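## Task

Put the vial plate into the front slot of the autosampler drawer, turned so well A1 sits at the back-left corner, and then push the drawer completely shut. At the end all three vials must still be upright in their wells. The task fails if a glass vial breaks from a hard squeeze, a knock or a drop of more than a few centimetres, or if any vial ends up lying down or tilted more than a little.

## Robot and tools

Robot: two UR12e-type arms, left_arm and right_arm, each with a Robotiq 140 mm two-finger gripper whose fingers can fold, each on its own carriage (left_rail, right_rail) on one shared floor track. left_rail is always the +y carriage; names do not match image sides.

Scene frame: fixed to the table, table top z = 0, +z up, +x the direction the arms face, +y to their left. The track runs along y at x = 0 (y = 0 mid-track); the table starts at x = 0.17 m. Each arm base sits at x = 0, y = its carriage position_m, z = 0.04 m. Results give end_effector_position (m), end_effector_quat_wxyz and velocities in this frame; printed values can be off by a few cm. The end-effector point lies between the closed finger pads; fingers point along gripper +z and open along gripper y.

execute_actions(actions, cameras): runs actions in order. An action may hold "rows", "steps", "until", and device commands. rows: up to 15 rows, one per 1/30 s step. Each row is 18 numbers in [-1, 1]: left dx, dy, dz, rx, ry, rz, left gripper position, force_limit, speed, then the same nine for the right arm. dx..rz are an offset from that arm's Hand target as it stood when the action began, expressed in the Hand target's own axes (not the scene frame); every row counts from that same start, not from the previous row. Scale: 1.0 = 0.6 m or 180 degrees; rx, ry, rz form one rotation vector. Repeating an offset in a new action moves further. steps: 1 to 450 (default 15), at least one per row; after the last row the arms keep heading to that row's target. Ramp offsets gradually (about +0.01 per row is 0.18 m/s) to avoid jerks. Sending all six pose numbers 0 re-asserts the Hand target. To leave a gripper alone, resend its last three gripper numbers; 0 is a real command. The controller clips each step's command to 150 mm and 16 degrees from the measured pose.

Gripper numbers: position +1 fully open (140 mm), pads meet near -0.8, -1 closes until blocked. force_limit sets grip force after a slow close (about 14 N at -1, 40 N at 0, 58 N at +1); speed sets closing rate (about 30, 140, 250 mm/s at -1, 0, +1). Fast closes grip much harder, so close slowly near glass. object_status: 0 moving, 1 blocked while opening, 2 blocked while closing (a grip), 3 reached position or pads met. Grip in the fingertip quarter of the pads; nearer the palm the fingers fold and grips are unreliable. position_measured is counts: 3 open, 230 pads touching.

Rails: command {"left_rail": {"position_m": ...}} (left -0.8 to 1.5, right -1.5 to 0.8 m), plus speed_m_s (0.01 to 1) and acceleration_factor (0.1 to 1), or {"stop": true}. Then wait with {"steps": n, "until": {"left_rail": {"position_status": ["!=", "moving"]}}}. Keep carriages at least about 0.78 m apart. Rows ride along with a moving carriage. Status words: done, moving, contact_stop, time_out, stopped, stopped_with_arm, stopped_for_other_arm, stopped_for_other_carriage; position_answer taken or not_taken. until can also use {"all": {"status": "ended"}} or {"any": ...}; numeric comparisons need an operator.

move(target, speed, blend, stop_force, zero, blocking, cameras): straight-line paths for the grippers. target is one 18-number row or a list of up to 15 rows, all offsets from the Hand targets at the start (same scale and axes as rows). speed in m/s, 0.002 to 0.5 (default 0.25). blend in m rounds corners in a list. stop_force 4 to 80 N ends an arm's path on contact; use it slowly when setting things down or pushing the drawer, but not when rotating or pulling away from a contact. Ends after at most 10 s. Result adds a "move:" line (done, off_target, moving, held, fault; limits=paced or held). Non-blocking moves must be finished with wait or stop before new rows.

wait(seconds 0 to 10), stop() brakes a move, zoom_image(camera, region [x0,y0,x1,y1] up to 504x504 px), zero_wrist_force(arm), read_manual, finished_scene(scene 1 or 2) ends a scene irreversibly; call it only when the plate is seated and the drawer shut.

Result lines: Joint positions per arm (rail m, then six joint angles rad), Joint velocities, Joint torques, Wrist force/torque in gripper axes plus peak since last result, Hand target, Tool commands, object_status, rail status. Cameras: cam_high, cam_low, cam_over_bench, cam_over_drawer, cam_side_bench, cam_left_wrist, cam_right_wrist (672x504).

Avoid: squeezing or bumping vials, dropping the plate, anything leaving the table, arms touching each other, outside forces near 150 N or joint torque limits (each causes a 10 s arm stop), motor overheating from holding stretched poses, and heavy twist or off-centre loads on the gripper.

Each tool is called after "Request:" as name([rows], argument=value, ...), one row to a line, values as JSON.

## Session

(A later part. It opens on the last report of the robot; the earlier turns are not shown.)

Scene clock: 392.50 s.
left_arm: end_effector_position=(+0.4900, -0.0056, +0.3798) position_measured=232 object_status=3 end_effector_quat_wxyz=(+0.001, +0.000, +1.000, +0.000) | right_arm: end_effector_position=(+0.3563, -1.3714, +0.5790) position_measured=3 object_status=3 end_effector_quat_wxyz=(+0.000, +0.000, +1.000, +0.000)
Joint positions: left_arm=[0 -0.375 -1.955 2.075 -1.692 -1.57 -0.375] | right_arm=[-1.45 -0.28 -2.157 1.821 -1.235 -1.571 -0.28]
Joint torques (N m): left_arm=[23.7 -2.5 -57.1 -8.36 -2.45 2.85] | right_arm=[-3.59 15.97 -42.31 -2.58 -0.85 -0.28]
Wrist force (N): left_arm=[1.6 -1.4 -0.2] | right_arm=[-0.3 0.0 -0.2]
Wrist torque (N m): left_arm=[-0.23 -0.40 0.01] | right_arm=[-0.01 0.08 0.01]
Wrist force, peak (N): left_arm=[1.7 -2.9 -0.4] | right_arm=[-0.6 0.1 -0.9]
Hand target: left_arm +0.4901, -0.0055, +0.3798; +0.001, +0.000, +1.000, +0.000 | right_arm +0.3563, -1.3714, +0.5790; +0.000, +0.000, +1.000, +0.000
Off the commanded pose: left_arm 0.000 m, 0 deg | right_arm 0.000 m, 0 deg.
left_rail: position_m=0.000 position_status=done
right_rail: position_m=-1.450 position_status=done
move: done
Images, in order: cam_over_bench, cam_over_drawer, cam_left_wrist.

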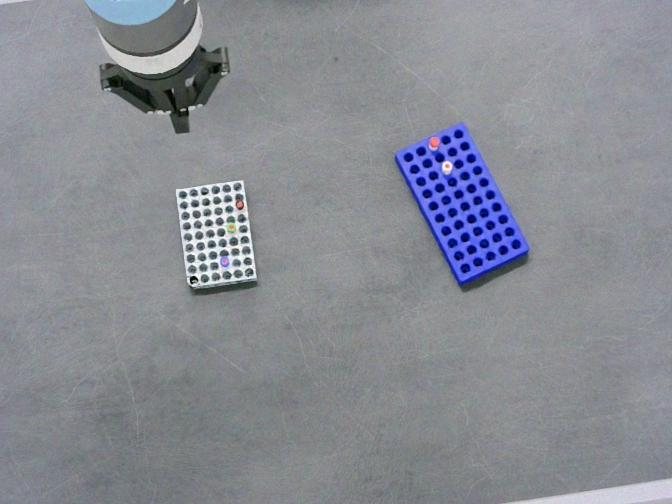

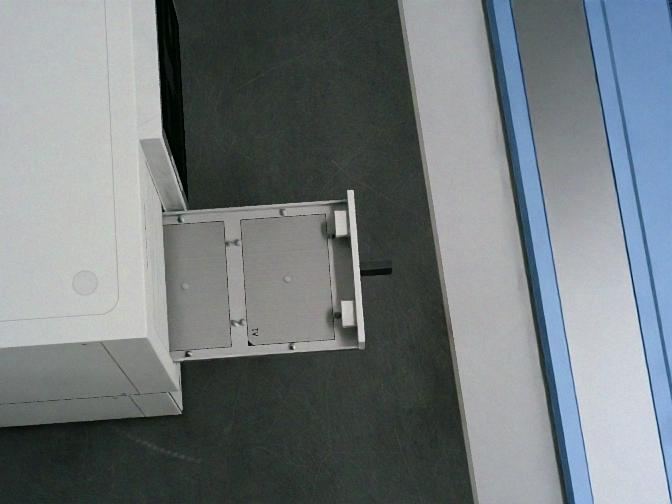

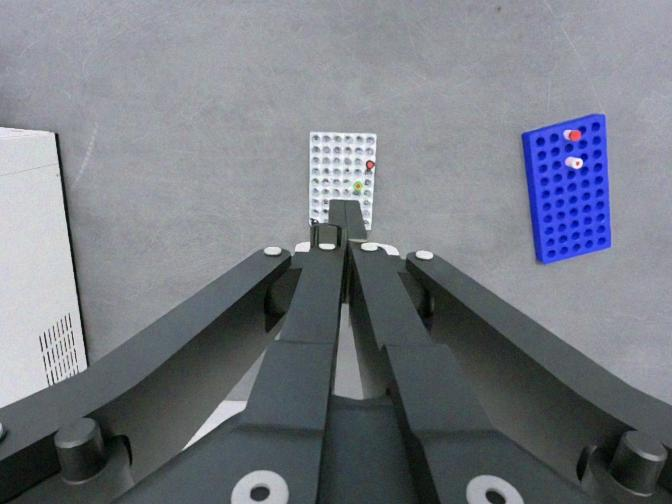

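Request:
move(target=[-0.05,0.01,0.3,0,0,0,1,-1,0,0,0,0,0,0,0,1,1,1], cameras=["cam_left_wrist"])

Scene clock: 409.20 s.
left_arm: end_effector_position=(+0.5203, +0.0005, +0.2000) position_measured=3 object_status=3 end_effector_quat_wxyz=(+0.001, +0.000, +1.000, +0.000) | right_arm: end_effector_position=(+0.3563, -1.3714, +0.5790) position_measured=3 object_status=3 end_effector_quat_wxyz=(+0.000, +0.000, +1.000, +0.000)
Joint positions: left_arm=[0 -0.341 -1.782 2.293 -2.083 -1.571 -0.341] | right_arm=[-1.45 -0.28 -2.157 1.821 -1.235 -1.571 -0.28]
Joint torques (N m): left_arm=[21.58 -10.02 -37.83 -8.21 -2.51 2.41] | right_arm=[-3.75 16.2 -43.25 -2.71 -0.66 -0.31]
Wrist force (N): left_arm=[1.6 -1.5 0.2] | right_arm=[-0.5 -0.1 -0.6]
Wrist torque (N m): left_arm=[-0.37 -0.45 0.07] | right_arm=[-0.03 0.10 0.01]
Wrist force, peak (N): left_arm=[2.1 -1.7 -2.3] | right_arm=[-0.1 -0.2 -1.0]
Hand target: left_arm +0.5203, +0.0005, +0.1998; +0.001, +0.000, +1.000, +0.000 | right_arm +0.3563, -1.3714, +0.5790; +0.000, +0.000, +1.000, +0.000
Off the commanded pose: left_arm 0.000 m, 0 deg | right_arm 0.000 m, 0 deg.
left_rail: position_m=0.000 position_status=done
right_rail: position_m=-1.450 position_status=done
move: done
Images, in order: cam_left_wrist.

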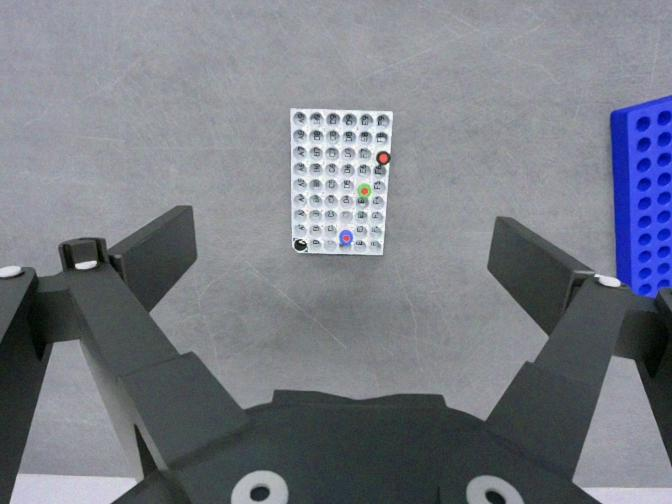

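Request:
move(target=[0.18,0.007,0.17,0,0,0,-1,-1,0,0,0,0,0,0,0,1,1,1], cameras=[])

Request:
move(target=[0,0,0.13,0,0,0,-1,-1,0,0,0,0,0,0,0,1,1,1], speed=0.015, stop_force=4, cameras=["cam_left_wrist"])

Scene clock: 441.67 s.
Wrist force, peak (N): left_arm=[3.4 -1.7 2.2] | right_arm=[-0.5 0.3 -1.0]
Off the commanded pose: left_arm 0.000 m, 0 deg | right_arm 0.000 m, 0 deg.
left_rail: position_m=0.000 position_status=done
right_rail: position_m=-1.450 position_status=done
move: done

Scene clock: 447.30 s.
left_arm: end_effector_position=(+0.4125, +0.0046, +0.0339) position_measured=233 object_status=3 end_effector_quat_wxyz=(+0.001, +0.000, +1.000, +0.000) | right_arm: end_effector_position=(+0.3563, -1.3714, +0.5790) position_measured=3 object_status=3 end_effector_quat_wxyz=(+0.000, +0.000, +1.000, +0.000)
Joint positions: left_arm=[0 -0.425 -1.73 2.64 -2.482 -1.57 -0.425] | right_arm=[-1.45 -0.28 -2.157 1.821 -1.235 -1.571 -0.28]
Joint torques (N m): left_arm=[13.13 -39.55 -39.91 -1.71 1.68 1.72] | right_arm=[-5.38 15.68 -43.78 -2.37 -0.83 -0.26]
Wrist force (N): left_arm=[5.6 -0.2 -5.4] | right_arm=[0.0 -0.2 0.1]
Wrist torque (N m): left_arm=[-0.31 -0.58 0.05] | right_arm=[-0.06 0.00 0.00]
Wrist force, peak (N): left_arm=[33.6 11.0 -74.8] | right_arm=[-0.8 -0.1 -0.8]
Hand target: left_arm +0.4125, +0.0046, +0.0339; +0.001, +0.000, +1.000, +0.000 (not the last commanded pose) | right_arm +0.3563, -1.3714, +0.5790; +0.000, +0.000, +1.000, +0.000
Off the commanded pose: left_arm 0.014 m, 0 deg | right_arm 0.000 m, 0 deg.
left_rail: position_m=0.000 position_status=done
right_rail: position_m=-1.450 position_status=done
move: contact (left_arm)
Images, in order: cam_left_wrist.

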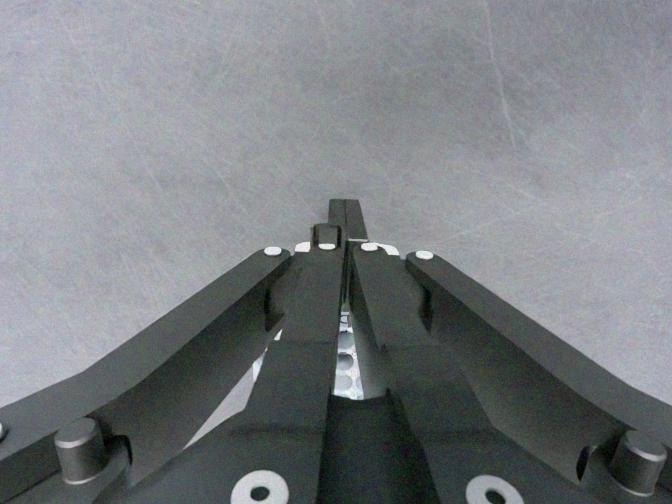

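Request:
move([
  [0,0,-0.2,0,0,0,-1,-1,0,0,0,0,0,0,0,1,1,1],
  [-0.185,0,-0.2,0,0,0,0.71,-1,0,0,0,0,0,0,0,1,1,1],
  [-0.185,0,0.0,0,0,0,0.71,-1,0,0,0,0,0,0,0,1,1,1],
], speed=[0.2,0.2,0.08], cameras=["cam_left_wrist"])

Request:
execute_actions([
  {"rows":[[0,0,0,0,0,0,-1,-1,-1,0,0,0,0,0,0,1,1,1]],"steps":80},
], cameras=["cam_left_wrist","cam_side_bench","cam_over_bench"])

Scene clock: 464.23 s.
Wrist force, peak (N): left_arm=[5.6 0.0 -5.4] | right_arm=[-0.4 0.2 -1.0]
Off the commanded pose: left_arm 0.000 m, 0 deg | right_arm 0.000 m, 0 deg.
left_rail: position_m=0.000 position_status=done
right_rail: position_m=-1.450 position_status=done
move: done
Images, in order: cam_left_wrist.

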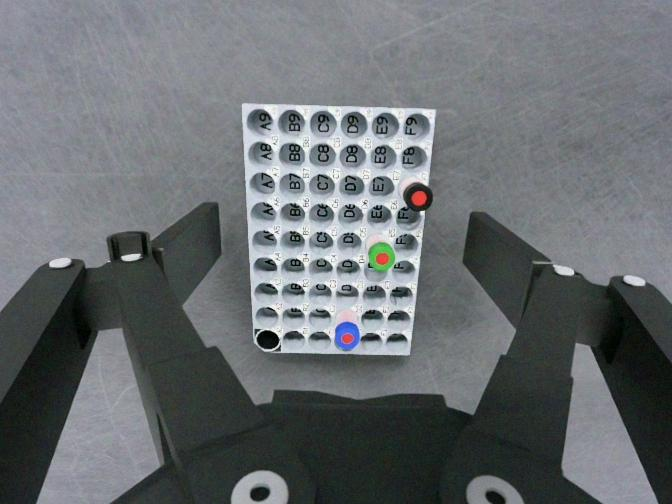

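Scene clock: 467.10 s.
left_arm: end_effector_position=(+0.5235, +0.0047, +0.0340) position_measured=100 object_status=2 end_effector_quat_wxyz=(+0.001, +0.000, +1.000, +0.000) | right_arm: end_effector_position=(+0.3563, -1.3714, +0.5790) position_measured=3 object_status=3 end_effector_quat_wxyz=(+0.000, +0.000, +1.000, +0.000)
Joint positions: left_arm=[0 -0.33 -1.519 2.449 -2.502 -1.571 -0.331] | right_arm=[-1.45 -0.28 -2.157 1.821 -1.235 -1.571 -0.28]
Joint torques (N m): left_arm=[22.95 -23.04 -28.13 -6.87 -2.46 2.58] | right_arm=[-6.85 15.74 -44.53 -2.66 -0.7 -0.34]
Wrist force (N): left_arm=[3.3 -1.1 -4.9] | right_arm=[-0.5 0.3 -0.3]
Wrist torque (N m): left_arm=[-0.26 -0.59 0.05] | right_arm=[0.07 0.11 0.01]
Wrist force, peak (N): left_arm=[3.0 -1.4 -5.2] | right_arm=[-0.7 -0.2 -0.7]
Hand target: left_arm +0.5235, +0.0047, +0.0340; +0.001, +0.000, +1.000, +0.000 | right_arm +0.3563, -1.3714, +0.5790; +0.000, +0.000, +1.000, +0.000
Off the commanded pose: left_arm 0.000 m, 0 deg | right_arm 0.000 m, 0 deg.
left_rail: position_m=0.000 position_status=done
right_rail: position_m=-1.450 position_status=done
Images, in order: cam_over_bench, cam_side_bench, cam_left_wrist.

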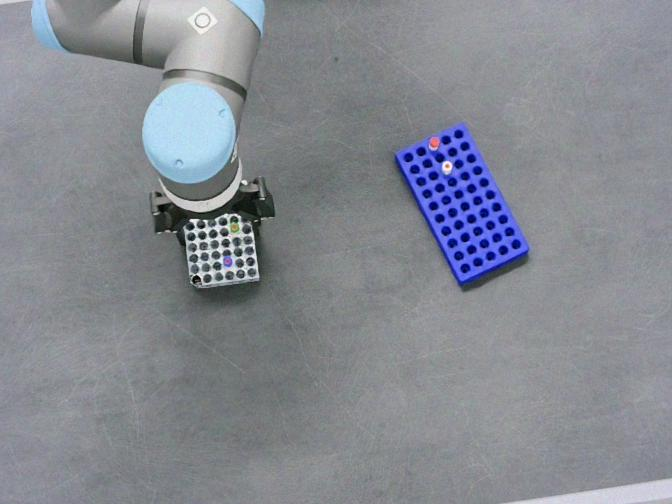

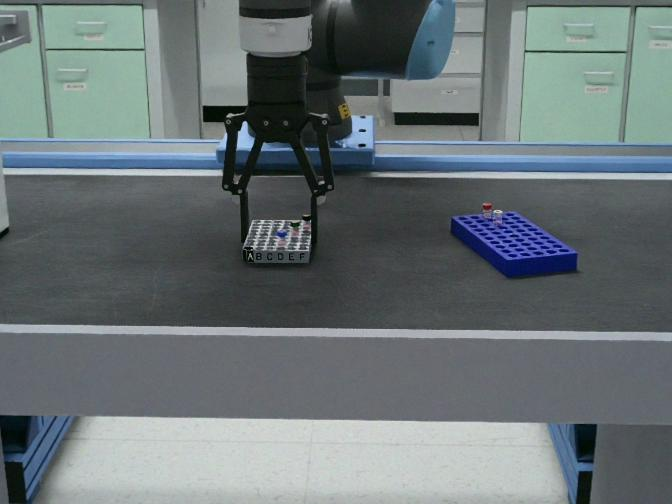

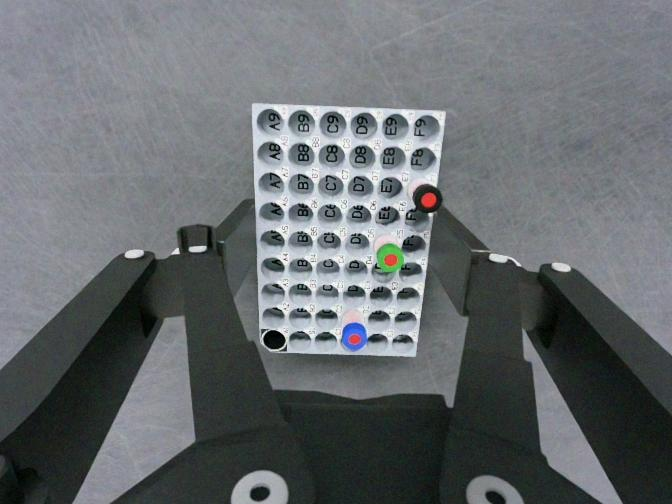

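Request:
move([
  [0,0,-0.2,0,0,0,-1,-1,-1,0,0,0,0,0,0,1,1,1],
  [0.267,-0.167,-0.617,0,0,-0.1,-1,-1,-1,0,0,0,0,0,0,1,1,1],
  [0.31,-0.784,-0.583,0,0,-0.4803,-1,-1,-1,0,0,0,0,0,0,1,1,1],
], blend=0.06, speed=[0.12,0.2,0.15], cameras=["cam_left_wrist","cam_over_drawer"])

Scene clock: 498.33 s.
left_arm: end_effector_position=(+0.3373, -0.4657, +0.3836) position_measured=100 object_status=2 end_effector_quat_wxyz=(+0.000, +0.685, -0.729, +0.000) | right_arm: end_effector_position=(+0.3563, -1.3714, +0.5790) position_measured=3 object_status=3 end_effector_quat_wxyz=(+0.000, +0.000, +1.000, +0.000)
Joint positions: left_arm=[0 -1.252 -1.795 1.96 -1.736 -1.57 -2.761] | right_arm=[-1.45 -0.28 -2.157 1.821 -1.235 -1.571 -0.28]
Joint torques (N m): left_arm=[-16.65 -11.1 -58.31 -8.19 2.64 -2.03] | right_arm=[-5.49 16.69 -45.09 -2.8 -0.93 -0.66]
Wrist force (N): left_arm=[2.7 -0.5 0.9] | right_arm=[-0.2 -0.1 -0.6]
Wrist torque (N m): left_arm=[-0.08 -0.66 -0.06] | right_arm=[-0.01 0.04 0.00]
Wrist force, peak (N): left_arm=[3.3 -1.2 -5.1] | right_arm=[-0.5 -0.3 -1.0]
Hand target: left_arm +0.3373, -0.4658, +0.3836; +0.000, +0.685, -0.729, +0.000 | right_arm +0.3563, -1.3714, +0.5790; +0.000, +0.000, +1.000, +0.000
Off the commanded pose: left_arm 0.000 m, 0 deg | right_arm 0.000 m, 0 deg.
left_rail: position_m=0.000 position_status=done
right_rail: position_m=-1.450 position_status=done
move: done
Images, in order: cam_over_drawer, cam_left_wrist.

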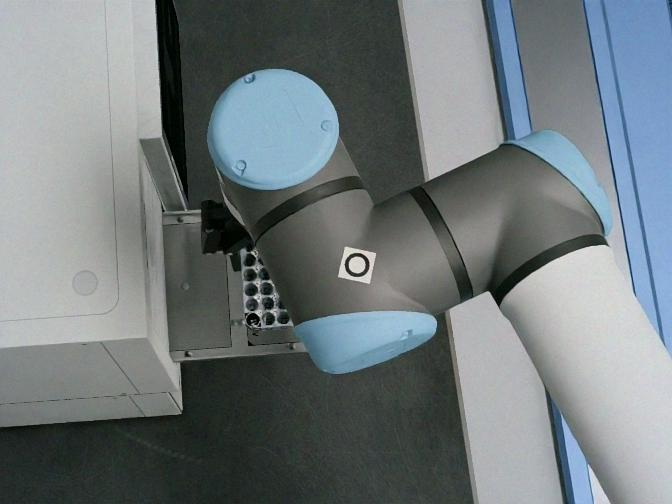

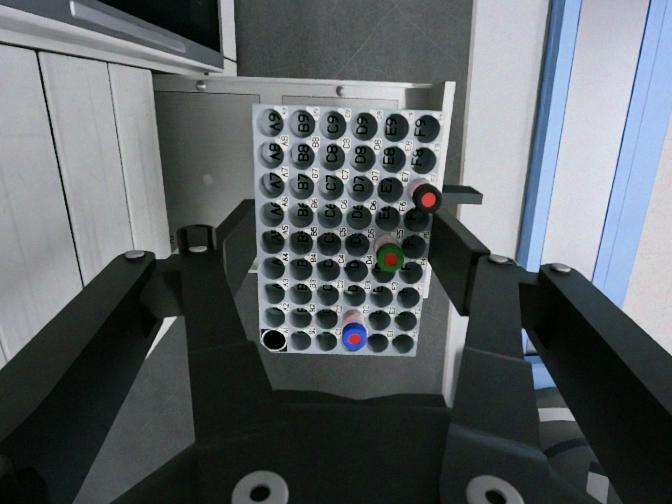

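Request:
move(target=[0,0,0.12,0,0,0,-1,-1,-1,0,0,0,0,0,0,1,1,1], speed=0.1, cameras=["cam_left_wrist","cam_over_drawer"])

Request:
zoom_image(camera="cam_left_wrist", region=[150, 40, 490, 380])

Request:
zoom_image(camera="cam_over_drawer", region=[150, 180, 400, 400])

Scene clock: 507.30 s.
left_arm: end_effector_position=(+0.3373, -0.4658, +0.3118) position_measured=100 object_status=2 end_effector_quat_wxyz=(+0.000, +0.685, -0.729, +0.000) | right_arm: end_effector_position=(+0.3563, -1.3714, +0.5790) position_measured=3 object_status=3 end_effector_quat_wxyz=(+0.000, +0.000, +1.000, +0.000)
Joint positions: left_arm=[0 -1.252 -1.764 2.066 -1.873 -1.57 -2.762] | right_arm=[-1.45 -0.28 -2.157 1.821 -1.235 -1.571 -0.28]
Joint torques (N m): left_arm=[13.06 -13.63 -43.48 -8.73 1.39 2.06] | right_arm=[-6.04 16.59 -45.69 -2.59 -0.72 -0.46]
Wrist force (N): left_arm=[2.7 -0.8 0.6] | right_arm=[-0.5 0.2 -0.5]
Wrist torque (N m): left_arm=[-0.14 -0.68 -0.04] | right_arm=[0.04 0.11 0.01]
Wrist force, peak (N): left_arm=[3.2 -0.8 1.3] | right_arm=[-1.0 0.0 -0.4]
Hand target: left_arm +0.3373, -0.4658, +0.3116; +0.000, +0.685, -0.729, +0.000 | right_arm +0.3563, -1.3714, +0.5790; +0.000, +0.000, +1.000, +0.000
Off the commanded pose: left_arm 0.000 m, 0 deg | right_arm 0.000 m, 0 deg.
left_rail: position_m=0.000 position_status=done
right_rail: position_m=-1.450 position_status=done
move: done
Images, in order: cam_over_drawer, cam_left_wrist.

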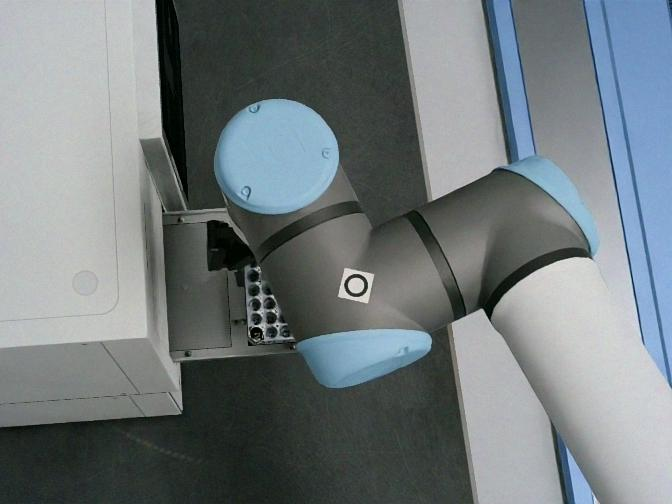

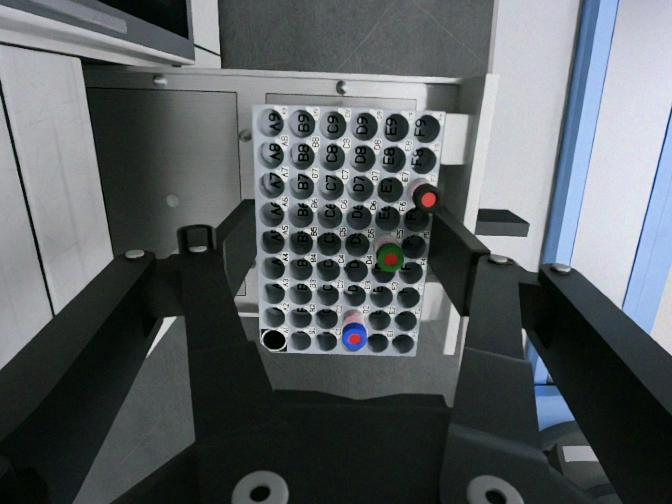

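Scaled by 1.482 from the camera's 672x504 image, which has a finer 960x720 frame.

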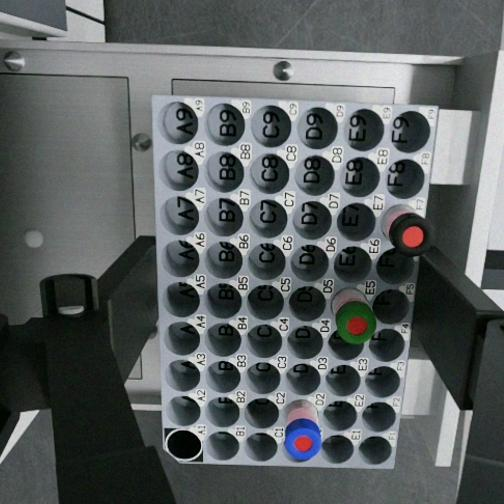

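Scaled by 2.016 from the camera's 672x504 image, which has a finer 960x720 frame.

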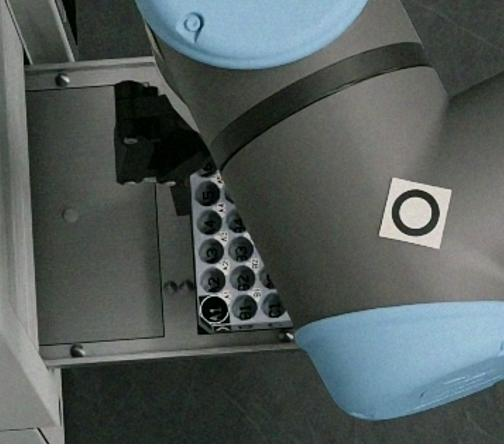

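Request:
move(target=[0.004,0,0.042,0,0,0,-1,-1,-1,0,0,0,0,0,0,1,1,1], speed=0.05, cameras=["cam_left_wrist","cam_over_drawer"])

Request:
zoom_image(camera="cam_left_wrist", region=[230, 50, 480, 240])

Request:
zoom_image(camera="cam_over_drawer", region=[220, 260, 320, 370])

Request:
zoom_image(camera="cam_left_wrist", region=[220, 230, 480, 400])

Scene clock: 571.80 s.
left_arm: end_effector_position=(+0.3372, -0.4681, +0.2866) position_measured=100 object_status=2 end_effector_quat_wxyz=(+0.000, +0.685, -0.729, +0.000) | right_arm: end_effector_position=(+0.3563, -1.3714, +0.5790) position_measured=3 object_status=3 end_effector_quat_wxyz=(+0.000, +0.000, +1.000, +0.000)
Joint positions: left_arm=[0 -1.254 -1.746 2.097 -1.923 -1.57 -2.763] | right_arm=[-1.45 -0.28 -2.157 1.821 -1.235 -1.571 -0.28]
Joint torques (N m): left_arm=[-13.44 -13.37 -41.43 -8.63 2.09 -2.45] | right_arm=[-6.88 13.77 -46.42 -2.72 -1 -0.47]
Wrist force (N): left_arm=[2.5 -0.4 1.0] | right_arm=[-0.5 -0.2 -0.2]
Wrist torque (N m): left_arm=[-0.06 -0.64 -0.04] | right_arm=[-0.04 0.11 0.00]
Wrist force, peak (N): left_arm=[3.0 -1.1 1.4] | right_arm=[-0.6 -0.1 -1.0]
Hand target: left_arm +0.3372, -0.4682, +0.2864; +0.000, +0.685, -0.729, +0.000 | right_arm +0.3563, -1.3714, +0.5790; +0.000, +0.000, +1.000, +0.000
Off the commanded pose: left_arm 0.000 m, 0 deg | right_arm 0.000 m, 0 deg.
left_rail: position_m=0.000 position_status=done
right_rail: position_m=-1.450 position_status=done
move: done
Images, in order: cam_over_drawer, cam_left_wrist.

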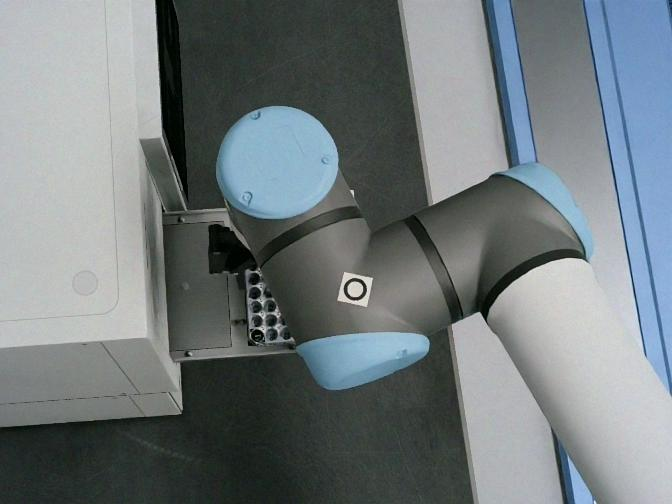

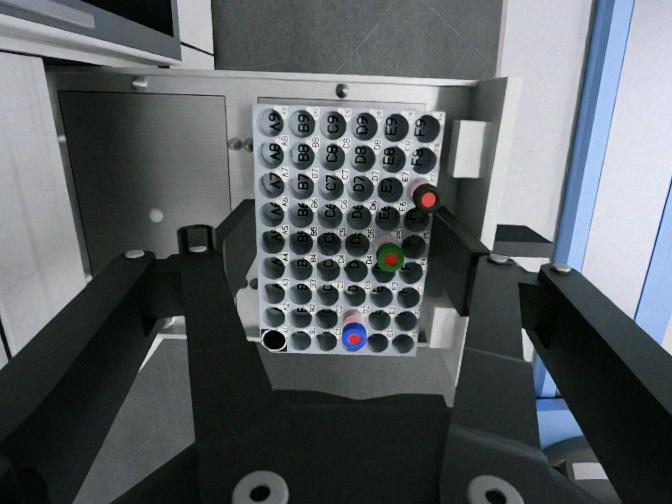

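Scaled by 2.016 from the camera's 672x504 image, which has a finer 960x720 frame.

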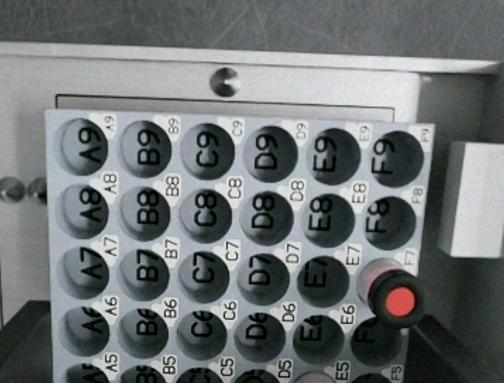

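Scaled by 4.582 from the camera's 672x504 image, which has a finer 960x720 frame.

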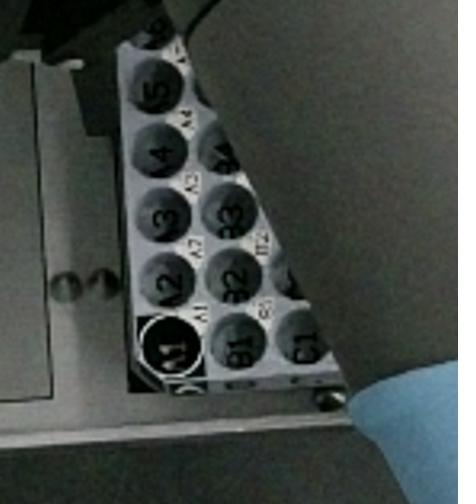

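Scaled by 1.938 from the camera's 672x504 image, which has a finer 960x720 frame.

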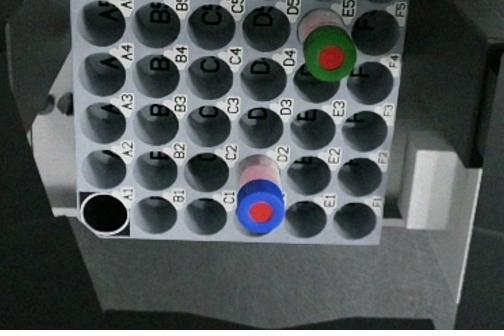

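Request:
move(target=[0.002,-0.0025,0.005,0,0,0,-1,-1,-1,0,0,0,0,0,0,1,1,1], speed=0.03, cameras=["cam_left_wrist","cam_over_drawer"])

Request:
zoom_image(camera="cam_over_drawer", region=[220, 260, 320, 370])

Request:
zoom_image(camera="cam_left_wrist", region=[230, 50, 480, 240])

Scene clock: 602.20 s.
left_arm: end_effector_position=(+0.3386, -0.4694, +0.2836) position_measured=100 object_status=2 end_effector_quat_wxyz=(+0.000, +0.685, -0.729, +0.000) | right_arm: end_effector_position=(+0.3563, -1.3714, +0.5790) position_measured=3 object_status=3 end_effector_quat_wxyz=(+0.000, +0.000, +1.000, +0.000)
Joint positions: left_arm=[0 -1.252 -1.74 2.099 -1.93 -1.57 -2.761] | right_arm=[-1.45 -0.28 -2.157 1.821 -1.235 -1.571 -0.281]
Joint torques (N m): left_arm=[24.36 -15.38 -42.33 -7.66 1.99 2.79] | right_arm=[-7.41 16.66 -46.5 -2.56 -1.02 -0.37]
Wrist force (N): left_arm=[2.2 -0.9 0.9] | right_arm=[-0.2 -0.2 -0.5]
Wrist torque (N m): left_arm=[-0.19 -0.56 -0.03] | right_arm=[-0.05 0.05 0.00]
Wrist force, peak (N): left_arm=[3.1 -1.0 1.2] | right_arm=[-0.3 0.1 -1.2]
Hand target: left_arm +0.3386, -0.4694, +0.2834; +0.000, +0.685, -0.729, +0.000 | right_arm +0.3563, -1.3714, +0.5790; +0.000, +0.000, +1.000, +0.000
Off the commanded pose: left_arm 0.000 m, 0 deg | right_arm 0.000 m, 0 deg.
left_rail: position_m=0.000 position_status=done
right_rail: position_m=-1.450 position_status=done
move: done
Images, in order: cam_over_drawer, cam_left_wrist.

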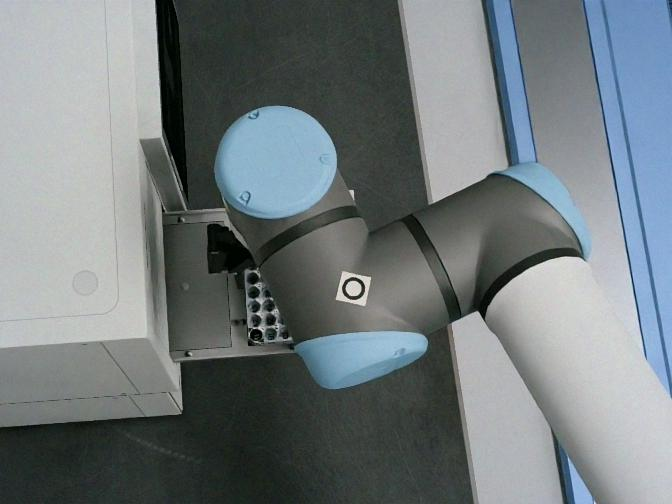

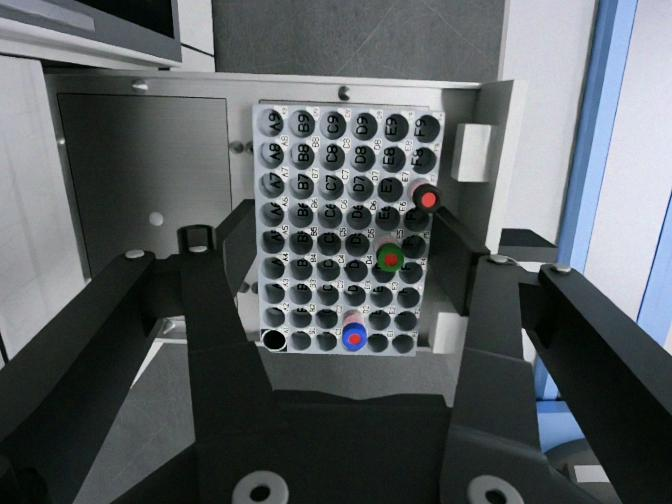

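Scaled by 4.582 from the camera's 672x504 image, which has a finer 960x720 frame.

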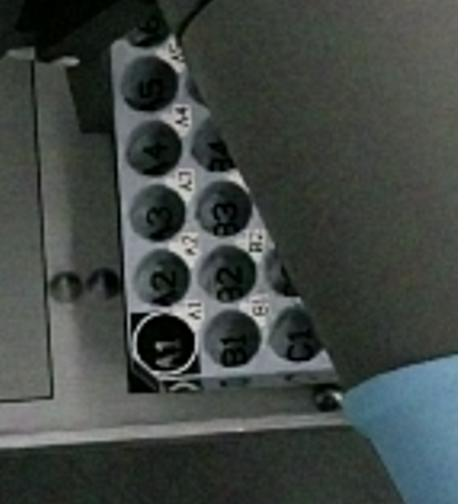

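Scaled by 2.016 from the camera's 672x504 image, which has a finer 960x720 frame.

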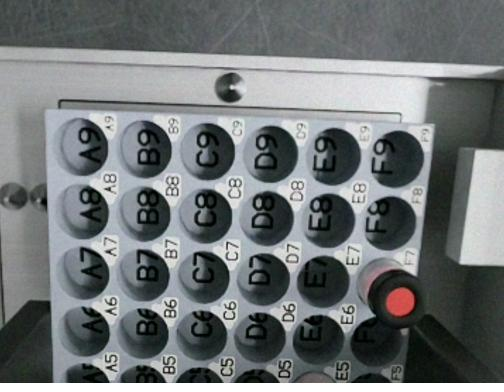

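Request:
move([
  [0.001,-0.0008,0.002,0,0,0,-1,-1,-1,0,0,0,0,0,0,1,1,1],
  [0.001,-0.0008,0.016,0,0,0,-1,-1,-1,0,0,0,0,0,0,1,1,1],
], speed=0.006, stop_force=6, cameras=["cam_left_wrist","cam_over_drawer"])

Request:
zoom_image(camera="cam_over_drawer", region=[220, 260, 320, 370])

Request:
zoom_image(camera="cam_left_wrist", region=[230, 50, 480, 240])

Scene clock: 622.47 s.
left_arm: end_effector_position=(+0.3391, -0.4701, +0.2771) position_measured=100 object_status=2 end_effector_quat_wxyz=(+0.000, +0.685, -0.729, +0.000) | right_arm: end_effector_position=(+0.3563, -1.3714, +0.5790) position_measured=3 object_status=3 end_effector_quat_wxyz=(+0.000, +0.000, +1.000, +0.000)
Joint positions: left_arm=[0 -1.252 -1.734 2.106 -1.943 -1.57 -2.761] | right_arm=[-1.45 -0.28 -2.157 1.821 -1.235 -1.571 -0.28]
Joint torques (N m): left_arm=[22.25 -58.7 -50.1 0.49 2.38 2.65] | right_arm=[-8.14 14.34 -46.87 -2.86 -1.03 -0.46]
Wrist force (N): left_arm=[7.6 -1.3 -0.7] | right_arm=[0.0 -0.3 -0.6]
Wrist torque (N m): left_arm=[-0.05 -0.57 -0.11] | right_arm=[-0.06 0.00 0.00]
Wrist force, peak (N): left_arm=[7.9 -1.4 -5.5] | right_arm=[-0.7 -0.5 -0.7]
Hand target: left_arm +0.3391, -0.4701, +0.2771; +0.000, +0.685, -0.729, +0.000 (not the last commanded pose) | right_arm +0.3563, -1.3714, +0.5790; +0.000, +0.000, +1.000, +0.000
Off the commanded pose: left_arm 0.003 m, 0 deg | right_arm 0.000 m, 0 deg.
left_rail: position_m=0.000 position_status=done
right_rail: position_m=-1.450 position_status=done
move: contact (left_arm); path passed 1 of 2 targets
Images, in order: cam_over_drawer, cam_left_wrist.

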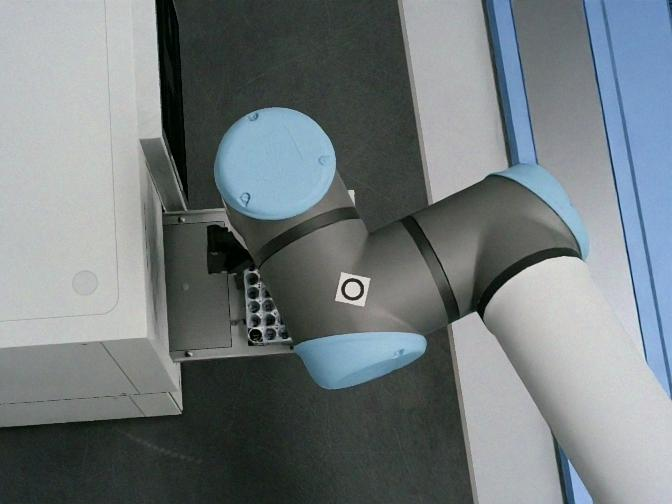

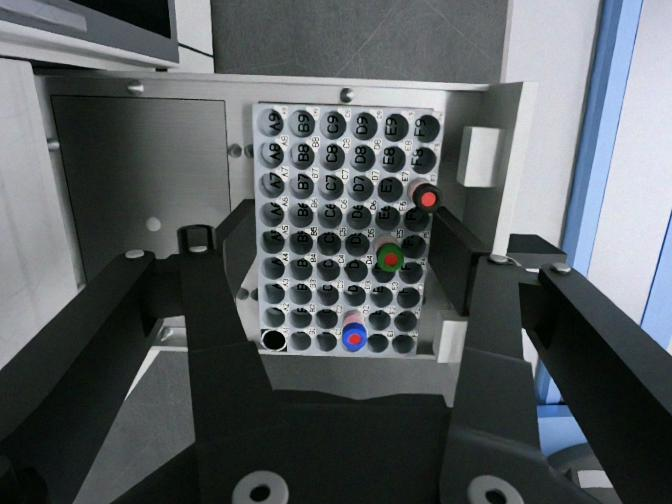

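Scaled by 4.582 from the camera's 672x504 image, which has a finer 960x720 frame.

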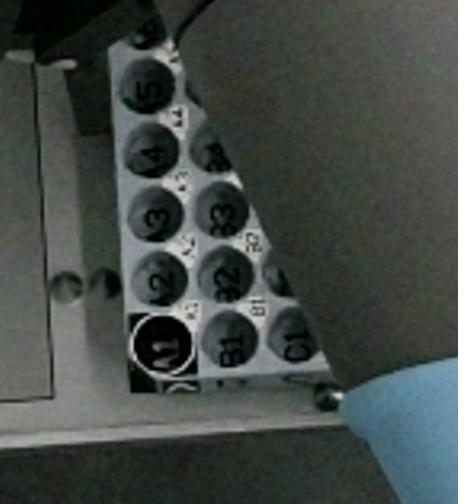

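Scaled by 2.016 from the camera's 672x504 image, which has a finer 960x720 frame.

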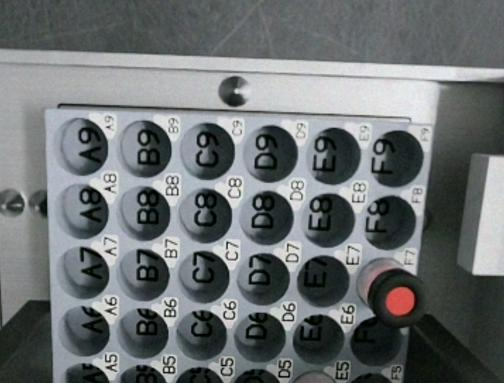

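Request:
move([
  [0.0012,0,0.0,0,0,0,-1,-1,-1,0,0,0,0,0,0,1,1,1],
  [0.0012,0,0.008,0,0,0,-1,-1,-1,0,0,0,0,0,0,1,1,1],
], speed=0.004, stop_force=8, cameras=["cam_left_wrist"])

Request:
zoom_image(camera="cam_left_wrist", region=[230, 50, 480, 240])

Request:
zoom_image(camera="cam_left_wrist", region=[220, 230, 480, 400])

Scene clock: 638.10 s.
left_arm: end_effector_position=(+0.3391, -0.4709, +0.2753) position_measured=100 object_status=2 end_effector_quat_wxyz=(+0.000, +0.685, -0.729, +0.001) | right_arm: end_effector_position=(+0.3563, -1.3714, +0.5790) position_measured=3 object_status=3 end_effector_quat_wxyz=(+0.000, +0.000, +1.000, +0.000)
Joint positions: left_arm=[0 -1.252 -1.732 2.108 -1.947 -1.57 -2.761] | right_arm=[-1.45 -0.28 -2.157 1.821 -1.235 -1.571 -0.281]
Joint torques (N m): left_arm=[-9.19 -51.57 -49.12 0.28 2.09 -2.14] | right_arm=[-6.59 16.08 -47.54 -2.81 -1.08 -0.57]
Wrist force (N): left_arm=[5.6 -1.4 -3.3] | right_arm=[0.0 -0.1 -0.3]
Wrist torque (N m): left_arm=[-0.14 -0.62 0.02] | right_arm=[-0.03 -0.01 0.00]
Wrist force, peak (N): left_arm=[5.0 -2.1 -8.6] | right_arm=[-0.5 0.3 -0.9]
Hand target: left_arm +0.3391, -0.4709, +0.2753; +0.000, +0.685, -0.729, +0.001 (not the last commanded pose) | right_arm +0.3563, -1.3714, +0.5790; +0.000, +0.000, +1.000, +0.000
Off the commanded pose: left_arm 0.003 m, 0 deg | right_arm 0.000 m, 0 deg.
left_rail: position_m=0.000 position_status=done
right_rail: position_m=-1.450 position_status=done
move: contact (left_arm); path passed 1 of 2 targets
Images, in order: cam_left_wrist.

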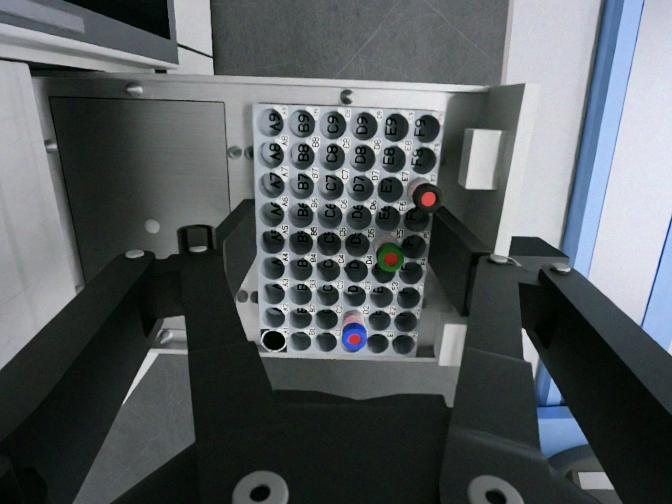

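Scaled by 2.016 from the camera's 672x504 image, which has a finer 960x720 frame.

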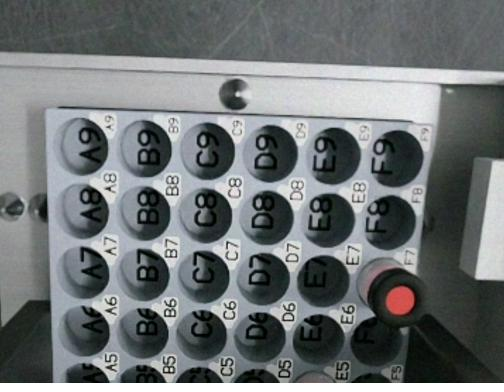

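Scaled by 1.938 from the camera's 672x504 image, which has a finer 960x720 frame.

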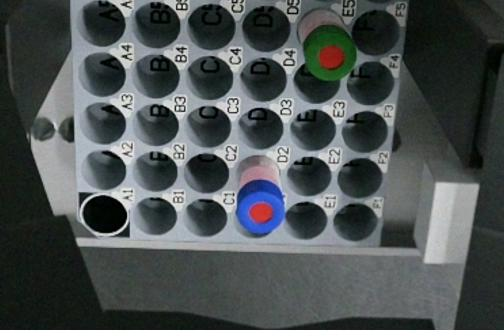

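Request:
execute_actions([
  {"rows":[[0,0,0,0,0,0,0.42,-1,-1,0,0,0,0,0,0,1,1,1]],"steps":40},
], cameras=["cam_left_wrist"])

Request:
zoom_image(camera="cam_left_wrist", region=[220, 50, 560, 390])

Scene clock: 649.63 s.
left_arm: end_effector_position=(+0.3391, -0.4709, +0.2753) position_measured=76 object_status=3 end_effector_quat_wxyz=(+0.000, +0.685, -0.729, +0.001) | right_arm: end_effector_position=(+0.3563, -1.3714, +0.5790) position_measured=3 object_status=3 end_effector_quat_wxyz=(+0.000, +0.000, +1.000, +0.000)
Joint positions: left_arm=[0 -1.252 -1.732 2.108 -1.947 -1.57 -2.761] | right_arm=[-1.45 -0.28 -2.157 1.821 -1.235 -1.571 -0.28]
Joint torques (N m): left_arm=[12.17 -53.65 -49.08 -2.86 2.06 -2.19] | right_arm=[-6.06 16.33 -47.93 -2.53 -1.22 -0.33]
Wrist force (N): left_arm=[2.2 -0.5 -0.1] | right_arm=[-0.3 -0.4 -0.4]
Wrist torque (N m): left_arm=[-0.09 -0.55 -0.01] | right_arm=[-0.09 0.08 0.00]
Wrist force, peak (N): left_arm=[5.8 -1.8 -3.7] | right_arm=[-0.7 -0.1 -0.8]
Hand target: left_arm +0.3391, -0.4709, +0.2753; +0.000, +0.685, -0.729, +0.001 | right_arm +0.3563, -1.3714, +0.5790; +0.000, +0.000, +1.000, +0.000
Off the commanded pose: left_arm 0.000 m, 0 deg | right_arm 0.000 m, 0 deg.
left_rail: position_m=0.000 position_status=done
right_rail: position_m=-1.450 position_status=done
Images, in order: cam_left_wrist.

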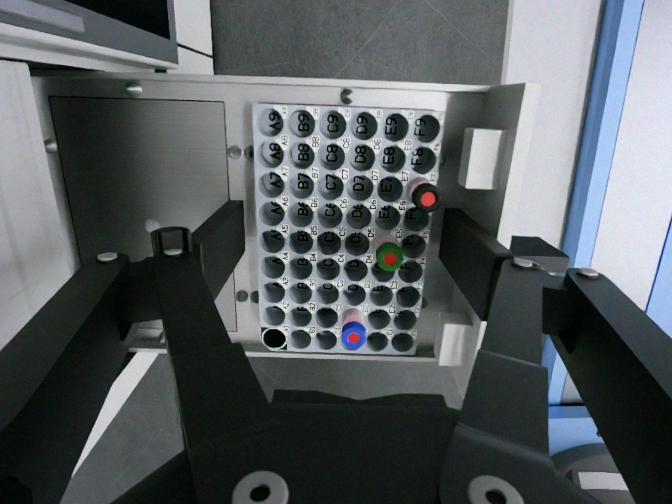

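Scaled by 1.482 from the camera's 672x504 image, which has a finer 960x720 frame.

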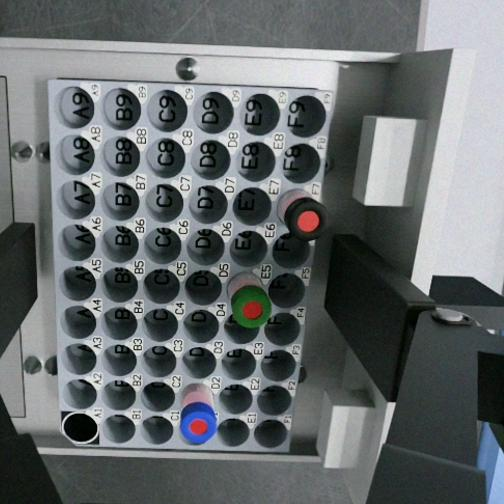

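Request:
move(target=[0,0,-0.25,0,0,0,0.42,-1,-1,0,0,0,0,0,0,1,1,1], speed=0.1, cameras=["cam_left_wrist"])

Request:
zoom_image(camera="cam_left_wrist", region=[200, 70, 460, 330])

Scene clock: 658.53 s.
left_arm: end_effector_position=(+0.3389, -0.4708, +0.4252) position_measured=76 object_status=3 end_effector_quat_wxyz=(+0.000, +0.685, -0.729, +0.001) | right_arm: end_effector_position=(+0.3563, -1.3714, +0.5790) position_measured=3 object_status=3 end_effector_quat_wxyz=(+0.000, +0.000, +1.000, +0.000)
Joint positions: left_arm=[0 -1.252 -1.795 1.887 -1.664 -1.57 -2.762] | right_arm=[-1.45 -0.28 -2.157 1.821 -1.235 -1.571 -0.28]
Joint torques (N m): left_arm=[-16.15 -55.92 -58.15 -1.75 0.58 -2.15] | right_arm=[-5.77 14.05 -48.13 -2.89 -0.76 -0.52]
Wrist force (N): left_arm=[2.0 -0.5 0.4] | right_arm=[-0.4 -0.3 -0.6]
Wrist torque (N m): left_arm=[-0.12 -0.49 0.00] | right_arm=[-0.07 0.10 0.01]
Wrist force, peak (N): left_arm=[2.7 -0.7 1.5] | right_arm=[-0.8 -0.1 -0.8]
Hand target: left_arm +0.3389, -0.4708, +0.4253; +0.000, +0.685, -0.729, +0.001 | right_arm +0.3563, -1.3714, +0.5790; +0.000, +0.000, +1.000, +0.000
Off the commanded pose: left_arm 0.000 m, 0 deg | right_arm 0.000 m, 0 deg.
left_rail: position_m=0.000 position_status=done
right_rail: position_m=-1.450 position_status=done
move: done
Images, in order: cam_left_wrist.

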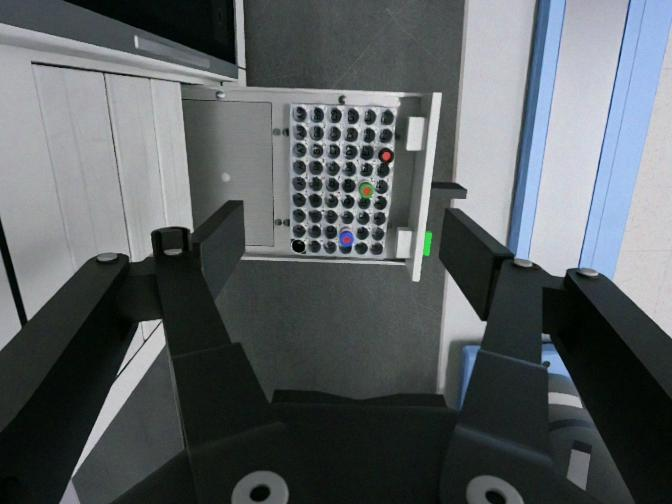

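Scaled by 1.938 from the camera's 672x504 image, which has a finer 960x720 frame.

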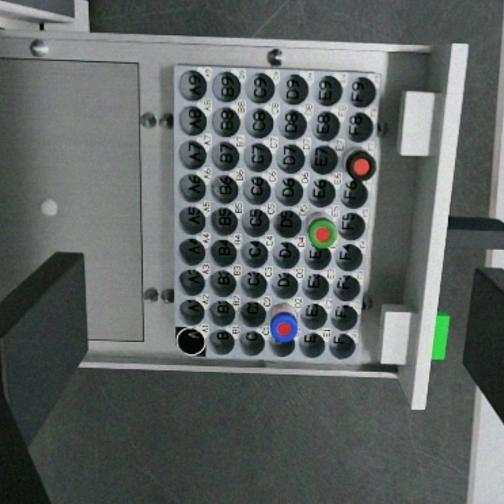

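Request:
move(target=[-0.003,0.274,0.0,0,0,0.5,-1,-1,-0.5,0,0,0,0,0,0,1,1,1], speed=0.2, cameras=["cam_over_drawer"])

Request:
zoom_image(camera="cam_over_drawer", region=[150, 180, 400, 400])

Scene clock: 691.57 s.
left_arm: end_effector_position=(+0.1750, -0.4589, +0.4251) position_measured=232 object_status=3 end_effector_quat_wxyz=(+0.001, +0.031, +1.000, +0.000) | right_arm: end_effector_position=(+0.3563, -1.3714, +0.5790) position_measured=3 object_status=3 end_effector_quat_wxyz=(+0.000, +0.000, +1.000, +0.000)
Joint positions: left_arm=[0 -1.57 -1.959 1.998 -1.61 -1.57 -1.509] | right_arm=[-1.45 -0.28 -2.157 1.821 -1.235 -1.571 -0.28]
Joint torques (N m): left_arm=[-15.42 -40.93 -44.5 -1.24 -2.64 2.59] | right_arm=[-7.7 15.67 -49.18 -2.95 -1.13 -0.35]
Wrist force (N): left_arm=[2.1 -0.4 0.8] | right_arm=[-0.5 -0.1 -0.6]
Wrist torque (N m): left_arm=[-0.10 -0.51 0.06] | right_arm=[-0.02 0.12 0.01]
Wrist force, peak (N): left_arm=[2.6 -1.4 0.8] | right_arm=[-0.8 -0.3 -0.8]
Hand target: left_arm +0.1749, -0.4589, +0.4251; +0.001, +0.031, +1.000, +0.000 | right_arm +0.3563, -1.3714, +0.5790; +0.000, +0.000, +1.000, +0.000
Off the commanded pose: left_arm 0.000 m, 0 deg | right_arm 0.000 m, 0 deg.
left_rail: position_m=0.000 position_status=done
right_rail: position_m=-1.450 position_status=done
move: done
Images, in order: cam_over_drawer.

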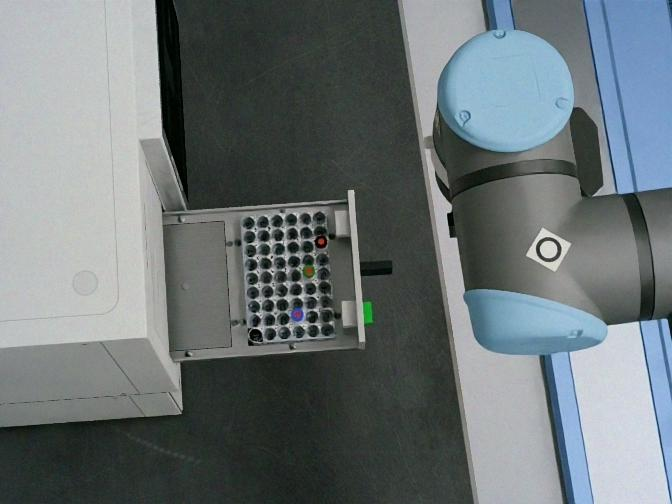

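Scaled by 2.016 from the camera's 672x504 image, which has a finer 960x720 frame.

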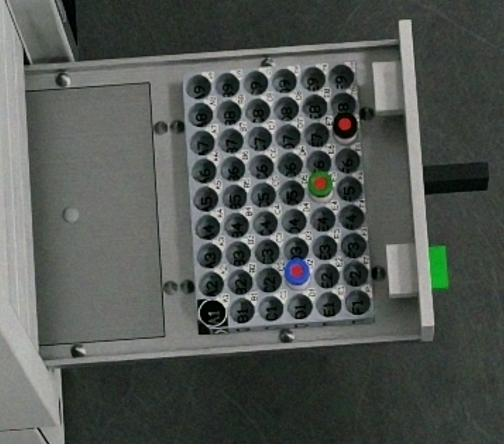

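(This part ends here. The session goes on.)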